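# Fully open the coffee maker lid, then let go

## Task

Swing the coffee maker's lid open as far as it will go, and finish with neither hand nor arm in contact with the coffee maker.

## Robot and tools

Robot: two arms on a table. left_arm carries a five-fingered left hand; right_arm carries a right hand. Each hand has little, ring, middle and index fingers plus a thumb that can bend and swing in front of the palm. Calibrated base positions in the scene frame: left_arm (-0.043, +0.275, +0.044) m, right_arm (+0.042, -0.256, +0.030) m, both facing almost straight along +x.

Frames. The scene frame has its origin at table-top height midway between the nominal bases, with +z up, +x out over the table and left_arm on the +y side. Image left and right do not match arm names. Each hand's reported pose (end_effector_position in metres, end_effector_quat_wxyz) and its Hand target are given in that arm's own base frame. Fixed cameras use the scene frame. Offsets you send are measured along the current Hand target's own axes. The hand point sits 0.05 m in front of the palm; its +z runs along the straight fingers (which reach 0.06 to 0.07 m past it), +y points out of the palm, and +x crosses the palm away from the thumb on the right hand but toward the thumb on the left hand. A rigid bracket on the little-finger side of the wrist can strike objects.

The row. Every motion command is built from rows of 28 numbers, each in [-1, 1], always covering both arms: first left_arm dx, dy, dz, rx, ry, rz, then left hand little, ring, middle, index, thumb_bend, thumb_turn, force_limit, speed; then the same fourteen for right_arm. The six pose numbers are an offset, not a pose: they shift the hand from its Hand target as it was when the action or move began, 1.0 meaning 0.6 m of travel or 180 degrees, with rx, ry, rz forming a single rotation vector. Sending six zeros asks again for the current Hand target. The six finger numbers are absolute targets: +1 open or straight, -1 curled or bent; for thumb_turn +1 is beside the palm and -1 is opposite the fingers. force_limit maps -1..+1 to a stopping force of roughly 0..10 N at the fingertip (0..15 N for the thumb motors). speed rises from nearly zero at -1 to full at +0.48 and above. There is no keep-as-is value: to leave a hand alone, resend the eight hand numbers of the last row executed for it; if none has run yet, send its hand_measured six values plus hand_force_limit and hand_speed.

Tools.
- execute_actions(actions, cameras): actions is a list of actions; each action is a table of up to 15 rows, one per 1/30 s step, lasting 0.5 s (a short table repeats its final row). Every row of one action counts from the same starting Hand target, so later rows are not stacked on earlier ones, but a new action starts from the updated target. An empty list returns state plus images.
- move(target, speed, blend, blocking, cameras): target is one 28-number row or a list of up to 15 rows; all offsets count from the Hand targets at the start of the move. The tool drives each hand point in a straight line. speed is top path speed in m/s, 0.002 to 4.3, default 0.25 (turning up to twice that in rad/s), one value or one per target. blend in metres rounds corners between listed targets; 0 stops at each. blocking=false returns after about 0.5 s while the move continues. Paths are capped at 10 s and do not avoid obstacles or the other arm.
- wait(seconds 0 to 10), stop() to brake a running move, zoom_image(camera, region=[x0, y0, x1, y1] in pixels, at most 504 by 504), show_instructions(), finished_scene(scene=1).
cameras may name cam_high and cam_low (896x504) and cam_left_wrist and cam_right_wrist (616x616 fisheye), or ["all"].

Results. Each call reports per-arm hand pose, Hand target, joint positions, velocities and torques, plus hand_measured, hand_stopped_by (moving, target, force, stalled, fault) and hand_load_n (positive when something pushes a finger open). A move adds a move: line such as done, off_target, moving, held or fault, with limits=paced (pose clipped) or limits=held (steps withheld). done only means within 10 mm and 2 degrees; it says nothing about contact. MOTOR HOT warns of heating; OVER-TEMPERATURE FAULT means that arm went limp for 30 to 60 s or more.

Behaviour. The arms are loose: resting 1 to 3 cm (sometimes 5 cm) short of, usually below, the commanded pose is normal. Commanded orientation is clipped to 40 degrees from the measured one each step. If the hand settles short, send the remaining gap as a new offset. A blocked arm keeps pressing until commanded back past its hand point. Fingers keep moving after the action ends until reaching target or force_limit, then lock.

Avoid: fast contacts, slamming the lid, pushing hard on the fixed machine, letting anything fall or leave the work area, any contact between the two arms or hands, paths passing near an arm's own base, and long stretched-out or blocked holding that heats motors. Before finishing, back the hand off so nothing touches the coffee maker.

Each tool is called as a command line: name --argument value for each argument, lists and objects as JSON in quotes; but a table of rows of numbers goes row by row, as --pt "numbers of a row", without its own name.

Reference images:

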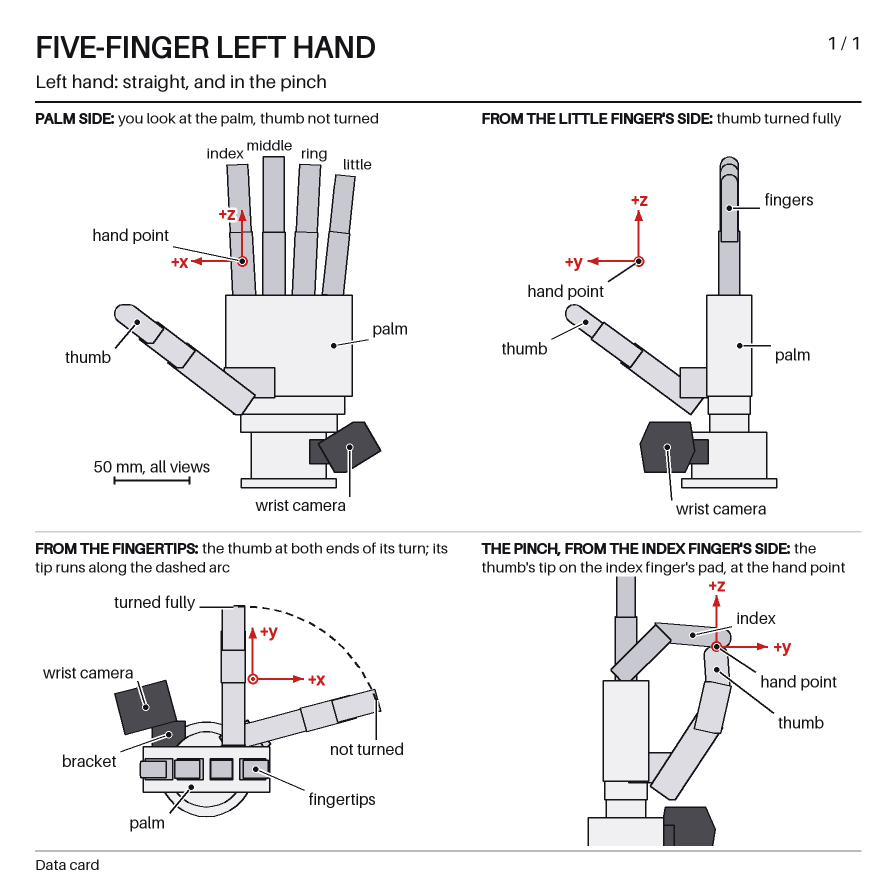

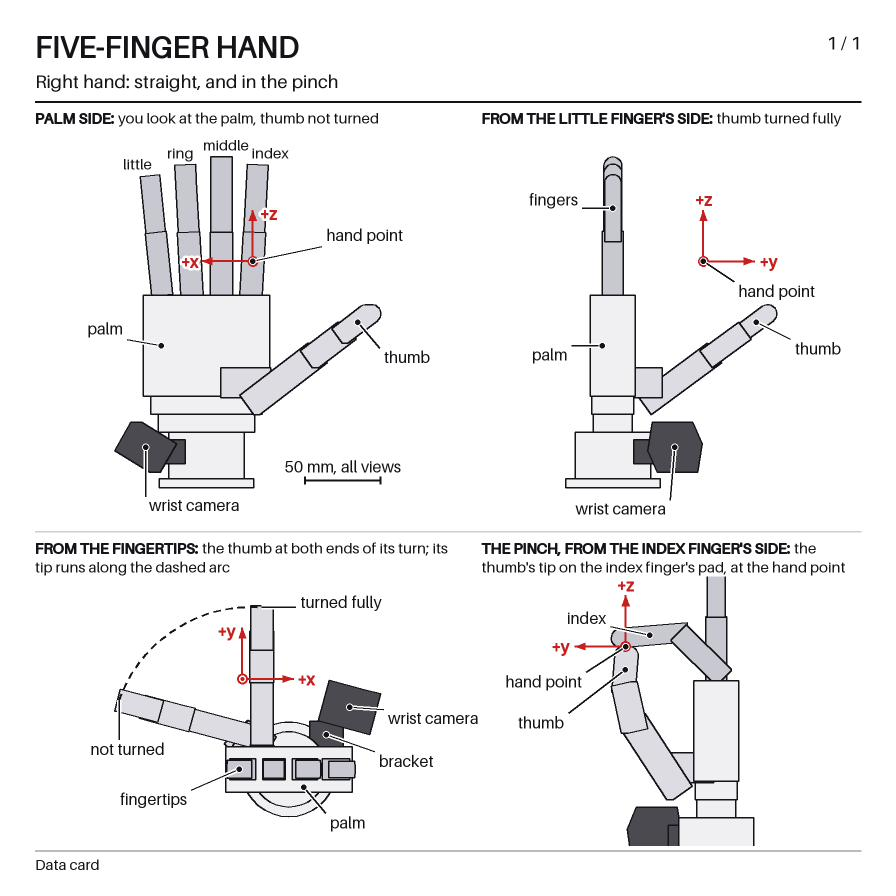

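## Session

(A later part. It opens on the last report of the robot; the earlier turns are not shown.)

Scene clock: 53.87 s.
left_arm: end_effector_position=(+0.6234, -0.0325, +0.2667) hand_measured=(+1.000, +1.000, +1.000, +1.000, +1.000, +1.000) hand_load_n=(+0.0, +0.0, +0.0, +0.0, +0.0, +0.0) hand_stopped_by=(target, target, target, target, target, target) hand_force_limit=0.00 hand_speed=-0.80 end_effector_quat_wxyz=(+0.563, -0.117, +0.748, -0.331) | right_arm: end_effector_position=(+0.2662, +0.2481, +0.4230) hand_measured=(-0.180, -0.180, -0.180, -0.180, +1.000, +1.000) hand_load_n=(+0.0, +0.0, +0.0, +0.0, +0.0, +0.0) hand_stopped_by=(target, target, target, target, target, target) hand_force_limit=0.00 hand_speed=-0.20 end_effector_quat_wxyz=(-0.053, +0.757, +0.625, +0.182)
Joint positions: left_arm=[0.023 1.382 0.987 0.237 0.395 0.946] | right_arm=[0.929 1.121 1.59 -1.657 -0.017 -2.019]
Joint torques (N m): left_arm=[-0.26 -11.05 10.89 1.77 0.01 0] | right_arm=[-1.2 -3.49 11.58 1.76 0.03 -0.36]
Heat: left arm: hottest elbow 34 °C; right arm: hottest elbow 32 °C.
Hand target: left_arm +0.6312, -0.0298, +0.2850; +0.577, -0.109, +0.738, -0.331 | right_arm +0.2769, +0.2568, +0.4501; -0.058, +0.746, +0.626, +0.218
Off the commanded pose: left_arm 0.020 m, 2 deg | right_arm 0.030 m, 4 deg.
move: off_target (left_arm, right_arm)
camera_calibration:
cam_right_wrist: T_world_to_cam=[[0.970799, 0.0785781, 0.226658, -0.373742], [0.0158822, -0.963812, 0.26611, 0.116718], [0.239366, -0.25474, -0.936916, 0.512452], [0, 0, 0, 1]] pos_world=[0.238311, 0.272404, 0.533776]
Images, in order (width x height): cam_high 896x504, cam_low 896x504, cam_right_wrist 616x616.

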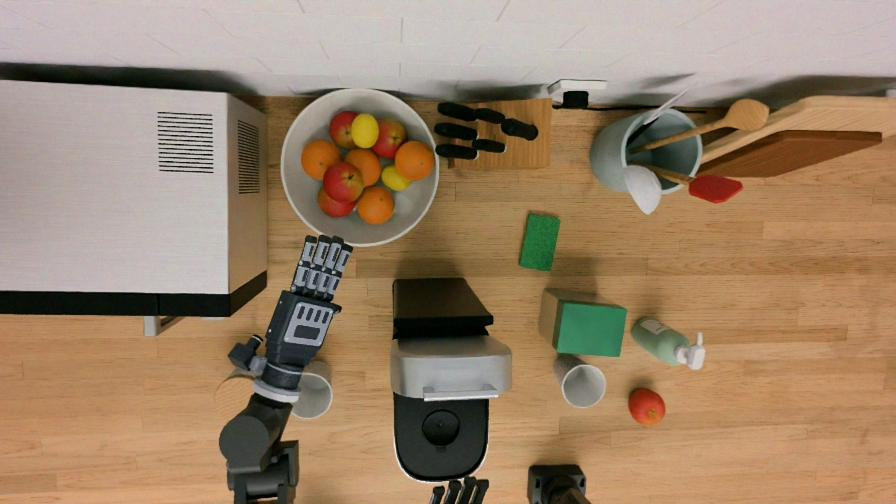

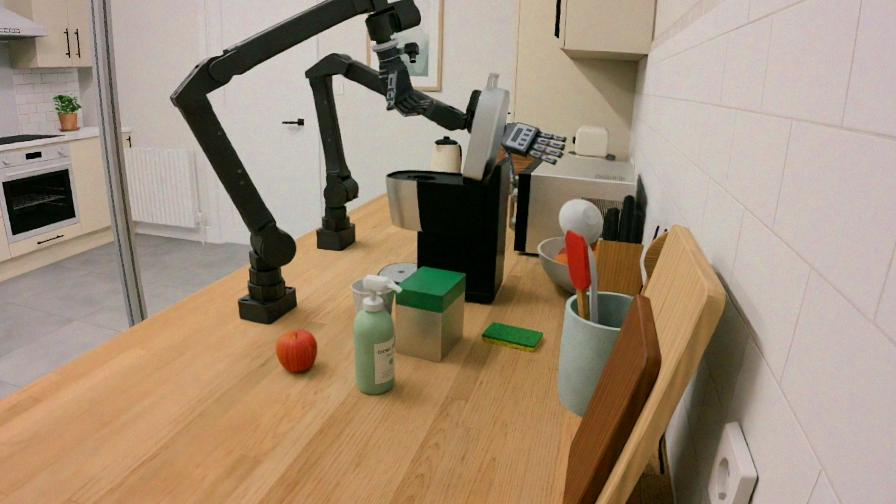

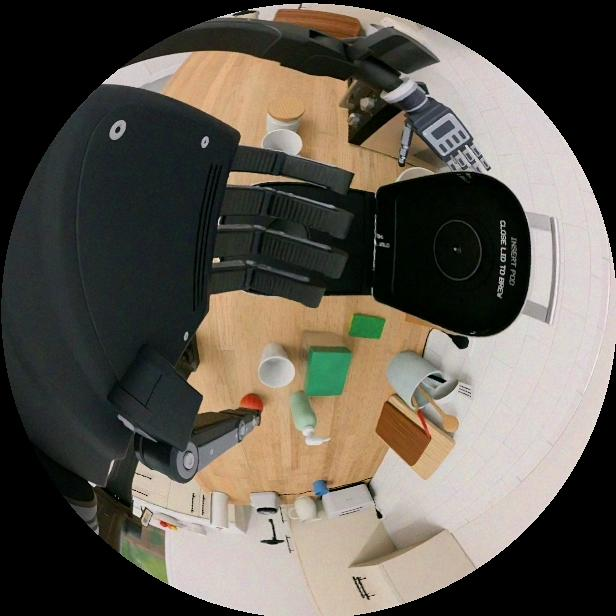

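move --pt "0 0 0 0 0 0 1 1 1 1 1 1 0 -0.8 0.0352 0.1543 0.044 -0.0401 0.0053 0.0582 -0.18 -0.18 -0.18 -0.18 1 1 0 -0.2" --pt "0 0 0 0 0 0 1 1 1 1 1 1 0 -0.8 0.0452 0.2097 0.0598 -0.0401 0.0053 0.0582 -0.18 -0.18 -0.18 -0.18 1 1 0 -0.2" --speed '[0.15, 0.05]' --blend 0.01 --cameras '["cam_low", "cam_right_wrist", "cam_high"]'

Scene clock: 58.67 s.
left_arm: end_effector_position=(+0.6234, -0.0325, +0.2667) hand_measured=(+1.000, +1.000, +1.000, +1.000, +1.000, +1.000) hand_load_n=(+0.0, +0.0, +0.0, +0.0, +0.0, +0.0) hand_stopped_by=(target, target, target, target, target, target) hand_force_limit=0.00 hand_speed=-0.80 end_effector_quat_wxyz=(+0.563, -0.117, +0.748, -0.331) | right_arm: end_effector_position=(+0.3959, +0.2623, +0.4211) hand_measured=(-0.180, -0.180, -0.180, -0.180, +1.000, +1.000) hand_load_n=(+0.0, +0.0, +0.0, +0.0, +0.0, +0.0) hand_stopped_by=(target, target, target, target, target, target) hand_force_limit=0.00 hand_speed=-0.20 end_effector_quat_wxyz=(-0.035, +0.812, +0.540, +0.218)
Joint positions: left_arm=[0.023 1.382 0.987 0.237 0.395 0.946] | right_arm=[0.725 1.348 1.751 -1.527 -0.009 -2.016]
Joint torques (N m): left_arm=[-0.03 -11.11 10.99 1.8 0.02 0] | right_arm=[-1.32 -7.3 12.14 1.88 0.03 -0.36]
Heat: left arm: hottest elbow 34 °C; right arm: hottest elbow 34 °C.
Hand target: left_arm +0.6312, -0.0298, +0.2850; +0.577, -0.109, +0.738, -0.331 | right_arm +0.4101, +0.2681, +0.4520; -0.036, +0.801, +0.540, +0.257
Off the commanded pose: left_arm 0.020 m, 2 deg | right_arm 0.034 m, 5 deg.
move: off_target (left_arm, right_arm)
camera_calibration:
cam_right_wrist: T_world_to_cam=[[0.952846, -0.134973, 0.271784, -0.456212], [-0.197992, -0.955255, 0.219742, 0.230817], [0.229963, -0.263191, -0.936935, 0.489215], [0, 0, 0, 1]] pos_world=[0.367898, 0.287669, 0.531633]
Images, in order (width x height): cam_high 896x504, cam_low 896x504, cam_right_wrist 616x616.

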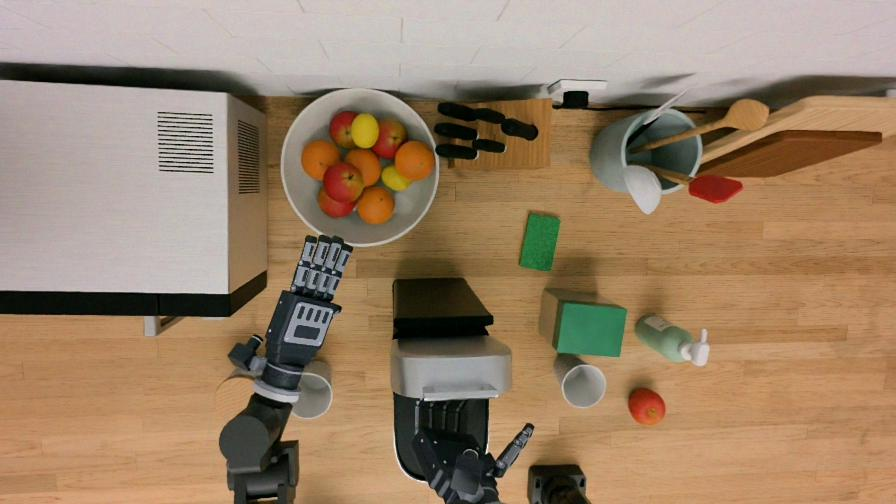

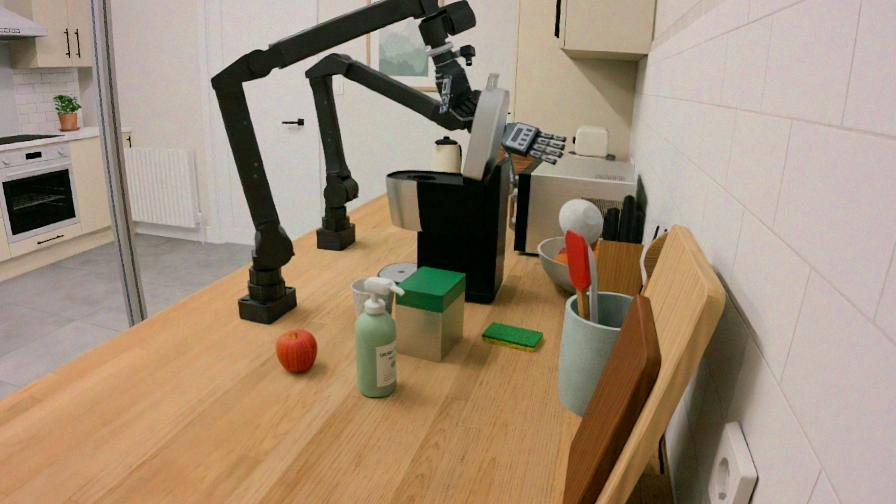

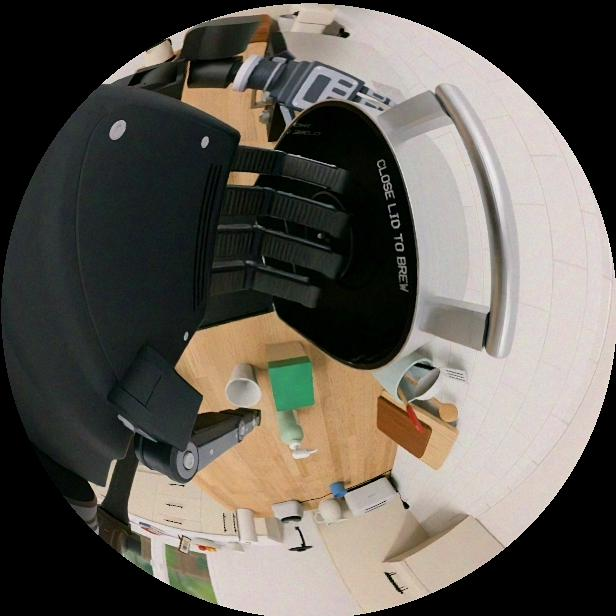

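zoom_image --camera "cam_high" --region '[360, 260, 540, 440]'

zoom_image --camera "cam_low" --region '[370, 50, 540, 220]'

zoom_image --camera "cam_right_wrist" --region '[200, 100, 440, 340]'

Scaled by 2.800.

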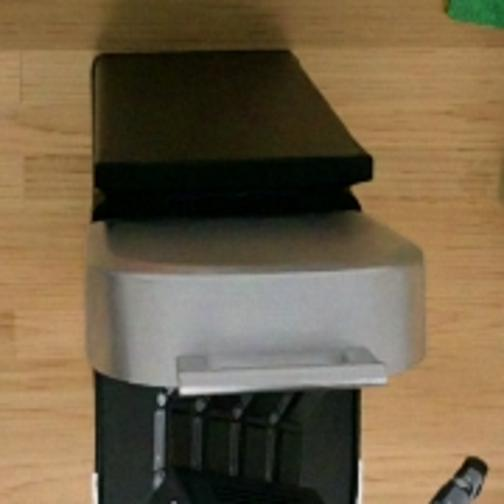

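Scaled by 2.965.

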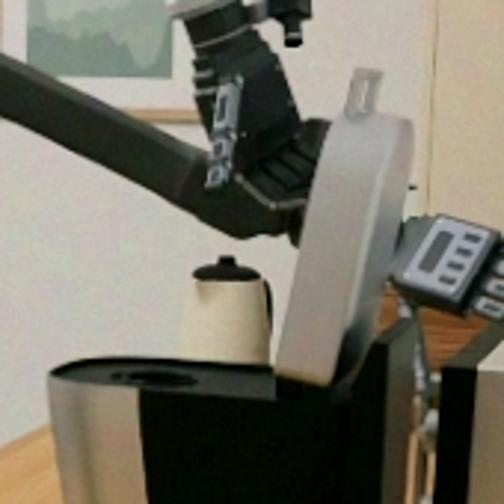

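Scaled by 2.100 from the camera's 616x616 image, which has a finer 880x880 frame.

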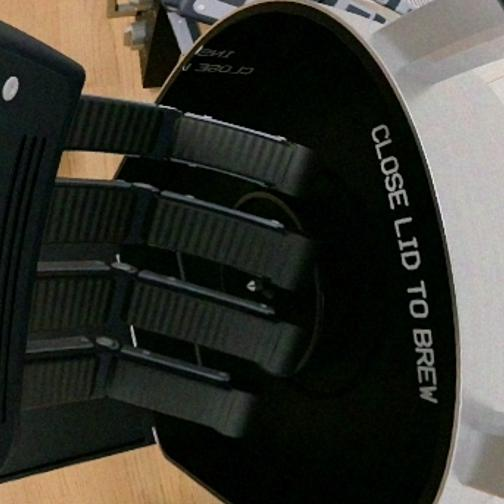

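move --target '[0,0,0,0,0,0,1,1,1,1,1,1,0,-0.8,0.0185,0.0435,0.017,0,0,0.022,-0.18,-0.18,-0.18,-0.18,1,1,0,-0.2]' --speed 0.06 --cameras '["cam_low", "cam_right_wrist", "cam_high"]'

zoom_image --camera "cam_high" --region '[360, 260, 540, 440]'

zoom_image --camera "cam_low" --region '[370, 50, 540, 220]'

zoom_image --camera "cam_right_wrist" --region '[200, 100, 440, 340]'

Scene clock: 61.00 s.
left_arm: end_effector_position=(+0.6234, -0.0325, +0.2667) hand_measured=(+1.000, +1.000, +1.000, +1.000, +1.000, +1.000) hand_load_n=(+0.0, +0.0, +0.0, +0.0, +0.0, +0.0) hand_stopped_by=(target, target, target, target, target, target) hand_force_limit=0.00 hand_speed=-0.80 end_effector_quat_wxyz=(+0.563, -0.117, +0.748, -0.331) | right_arm: end_effector_position=(+0.4199, +0.2729, +0.4294) hand_measured=(-0.180, -0.180, -0.180, -0.180, +1.000, +1.000) hand_load_n=(-1.0, +0.0, +0.0, -0.5, +0.0, +0.0) hand_stopped_by=(target, target, target, target, target, target) hand_force_limit=0.00 hand_speed=-0.20 end_effector_quat_wxyz=(-0.047, +0.816, +0.530, +0.226)
Joint positions: left_arm=[0.023 1.382 0.987 0.237 0.395 0.946] | right_arm=[0.697 1.413 1.837 -1.53 -0.038 -2.016]
Joint torques (N m): left_arm=[-0.38 -10.93 11 1.77 0.01 0.03] | right_arm=[-1.96 -6.95 12.52 1.51 0.22 -0.07]
Heat: left arm: hottest elbow 34 °C; right arm: hottest elbow 34 °C.
Hand target: left_arm +0.6312, -0.0298, +0.2850; +0.577, -0.109, +0.738, -0.331 | right_arm +0.4401, +0.2701, +0.4538; -0.045, +0.819, +0.512, +0.255
Off the commanded pose: left_arm 0.020 m, 2 deg | right_arm 0.032 m, 4 deg.
move: off_target (left_arm, right_arm)
camera_calibration:
cam_right_wrist: T_world_to_cam=[[0.95151, -0.157648, 0.264151, -0.469897], [-0.211571, -0.95873, 0.189931, 0.263312], [0.223307, -0.236608, -0.945595, 0.493505], [0, 0, 0, 1]] pos_world=[0.392618, 0.295134, 0.540769]
Images, in order (width x height): cam_high 896x504, cam_low 896x504, cam_right_wrist 616x616.

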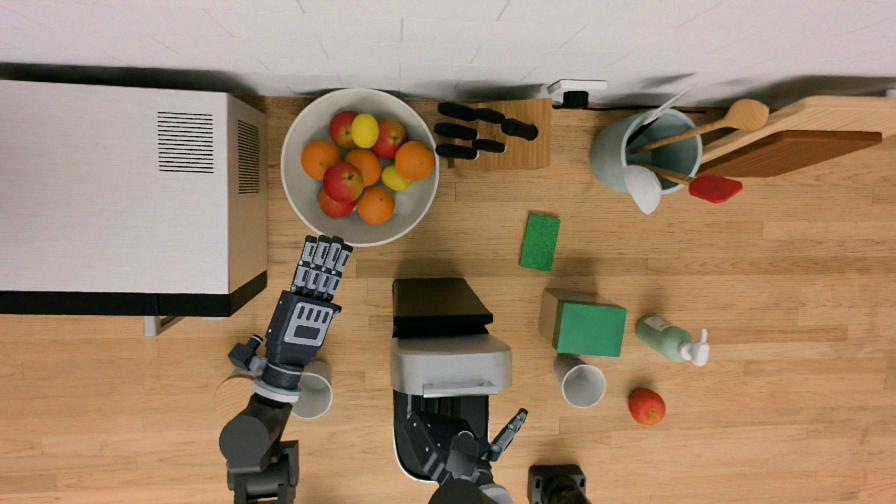

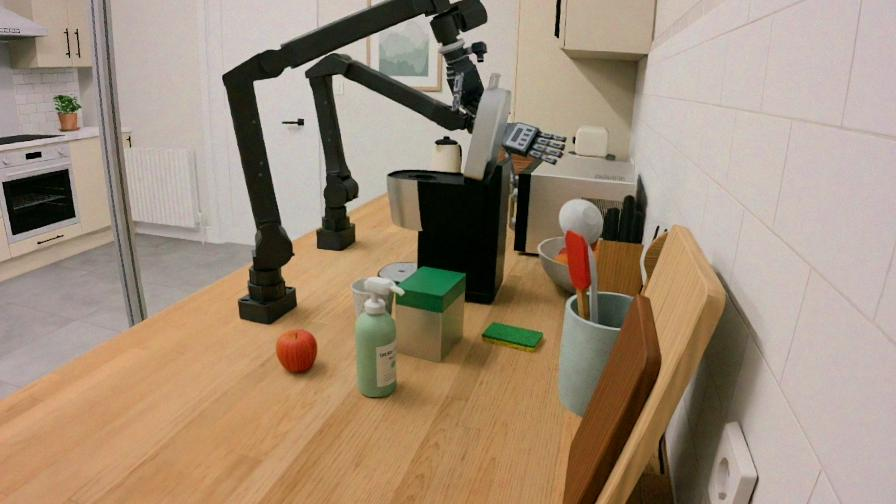

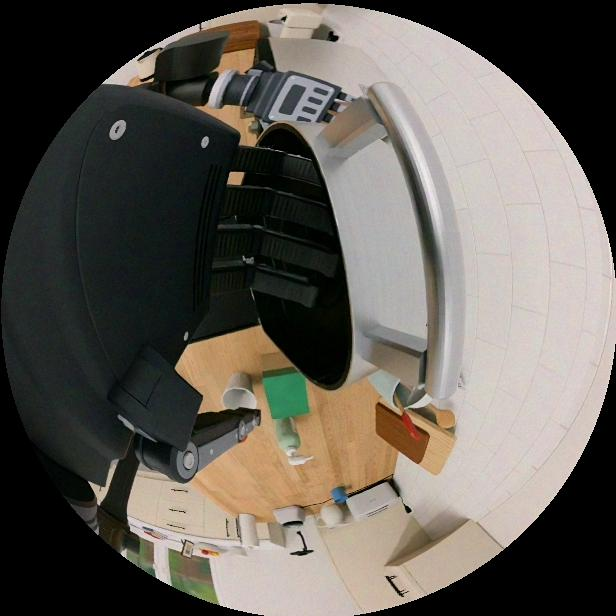

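Scaled by 2.800.

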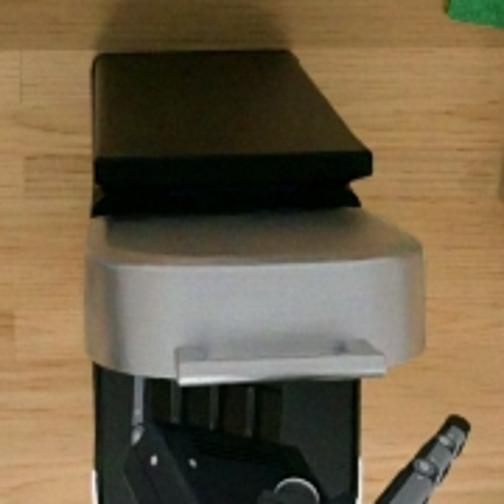

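Scaled by 2.965.

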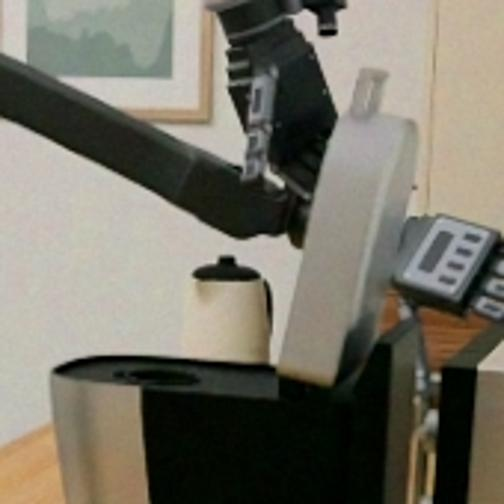

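Scaled by 2.100 from the camera's 616x616 image, which has a finer 880x880 frame.

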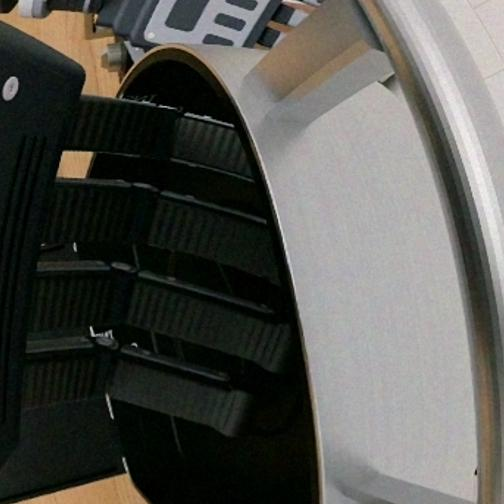

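move --target '[0,0,0,0,0,0,1,1,1,1,1,1,0,-0.8,-0.0865,-0.2154,-0.0929,0,0,0,-0.18,-0.18,-0.18,-0.18,1,1,0,-0.2]' --speed 0.15 --cameras '["cam_low", "cam_right_wrist", "cam_high"]'

Scene clock: 63.50 s.
left_arm: end_effector_position=(+0.6234, -0.0325, +0.2667) hand_measured=(+1.000, +1.000, +1.000, +1.000, +1.000, +1.000) hand_load_n=(+0.0, +0.0, -0.5, +0.0, +0.0, +0.0) hand_stopped_by=(target, target, target, target, target, target) hand_force_limit=0.00 hand_speed=-0.80 end_effector_quat_wxyz=(+0.563, -0.117, +0.748, -0.331) | right_arm: end_effector_position=(+0.2931, +0.2758, +0.4547) hand_measured=(-0.180, -0.180, -0.180, -0.180, +1.000, +1.000) hand_load_n=(+0.0, +0.0, +0.5, +0.0, +0.0, +0.0) hand_stopped_by=(target, target, target, target, target, target) hand_force_limit=0.00 hand_speed=-0.20 end_effector_quat_wxyz=(-0.047, +0.815, +0.518, +0.256)
Joint positions: left_arm=[0.023 1.382 0.987 0.237 0.395 0.946] | right_arm=[0.972 1.193 1.691 -1.552 0.112 -1.762]
Joint torques (N m): left_arm=[-0.03 -11.63 10.81 1.89 0.03 0.03] | right_arm=[-0.03 -6.24 6.61 1.01 0.32 0.02]
Heat: left arm: hottest elbow 34 °C; right arm: hottest elbow 34 °C.
Hand target: left_arm +0.6312, -0.0298, +0.2850; +0.577, -0.109, +0.738, -0.331 | right_arm +0.2901, +0.2700, +0.4538; -0.045, +0.819, +0.512, +0.255
Off the commanded pose: left_arm 0.020 m, 2 deg | right_arm 0.007 m, 1 deg.
move: off_target (left_arm)
camera_calibration:
cam_right_wrist: T_world_to_cam=[[0.933843, -0.187703, 0.304475, -0.360325], [-0.239622, -0.960287, 0.142936, 0.264575], [0.265554, -0.206439, -0.941735, 0.523959], [0, 0, 0, 1]] pos_world=[0.260745, 0.294599, 0.565323]
Images, in order (width x height): cam_high 896x504, cam_low 896x504, cam_right_wrist 616x616.

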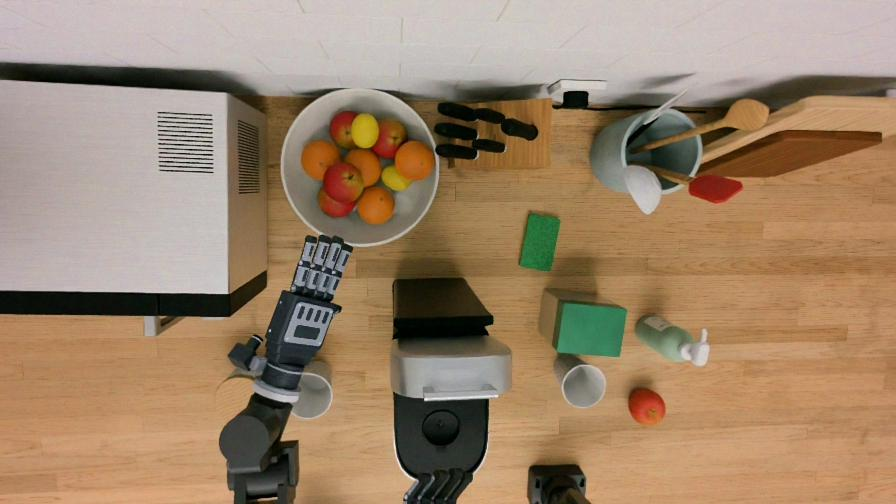

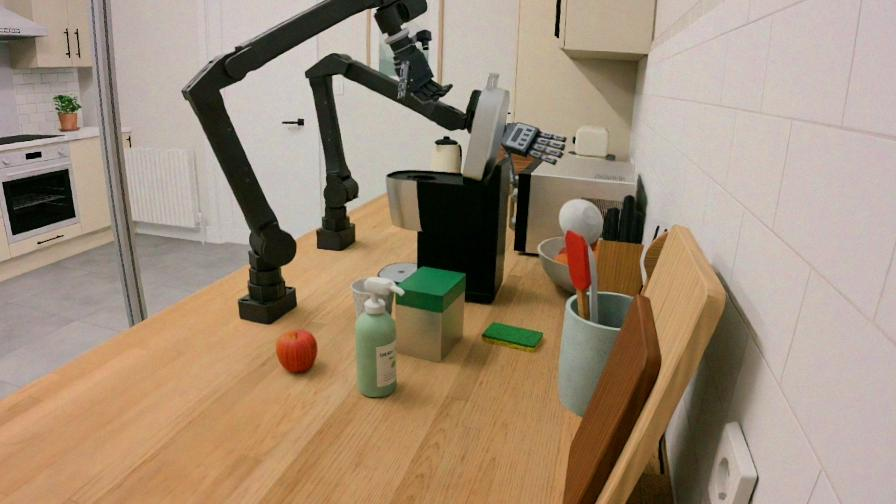

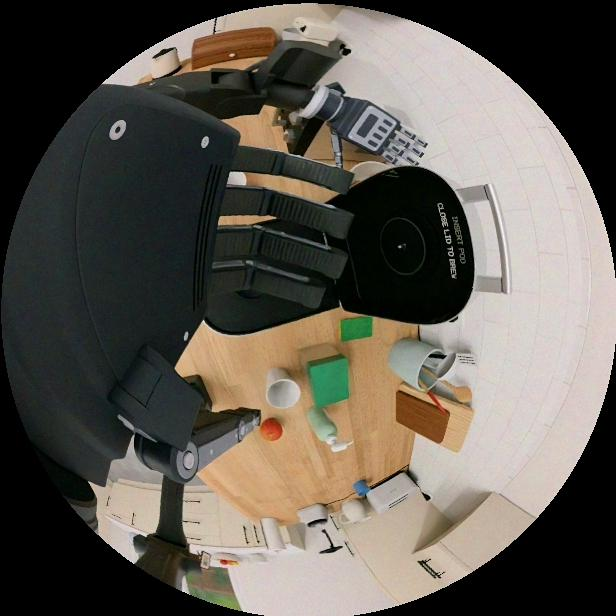

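zoom_image --camera "cam_high" --region '[360, 260, 540, 440]'

zoom_image --camera "cam_low" --region '[370, 50, 540, 220]'

Scaled by 2.800.

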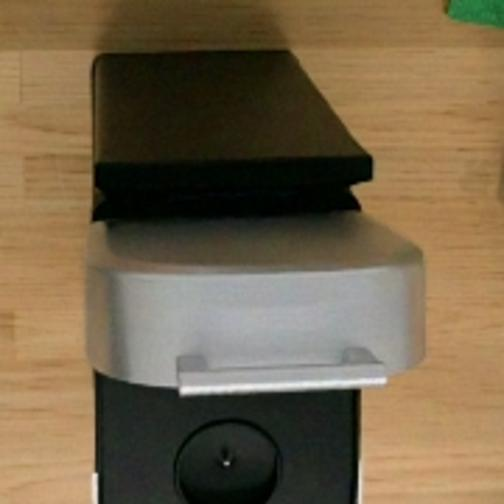

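Scaled by 2.965.

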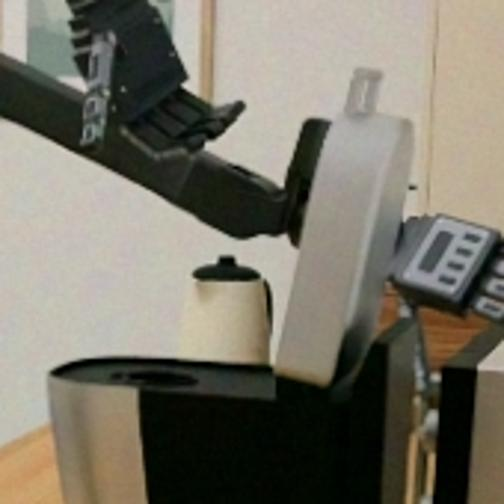

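finished_scene

The scene is finished: the task was done.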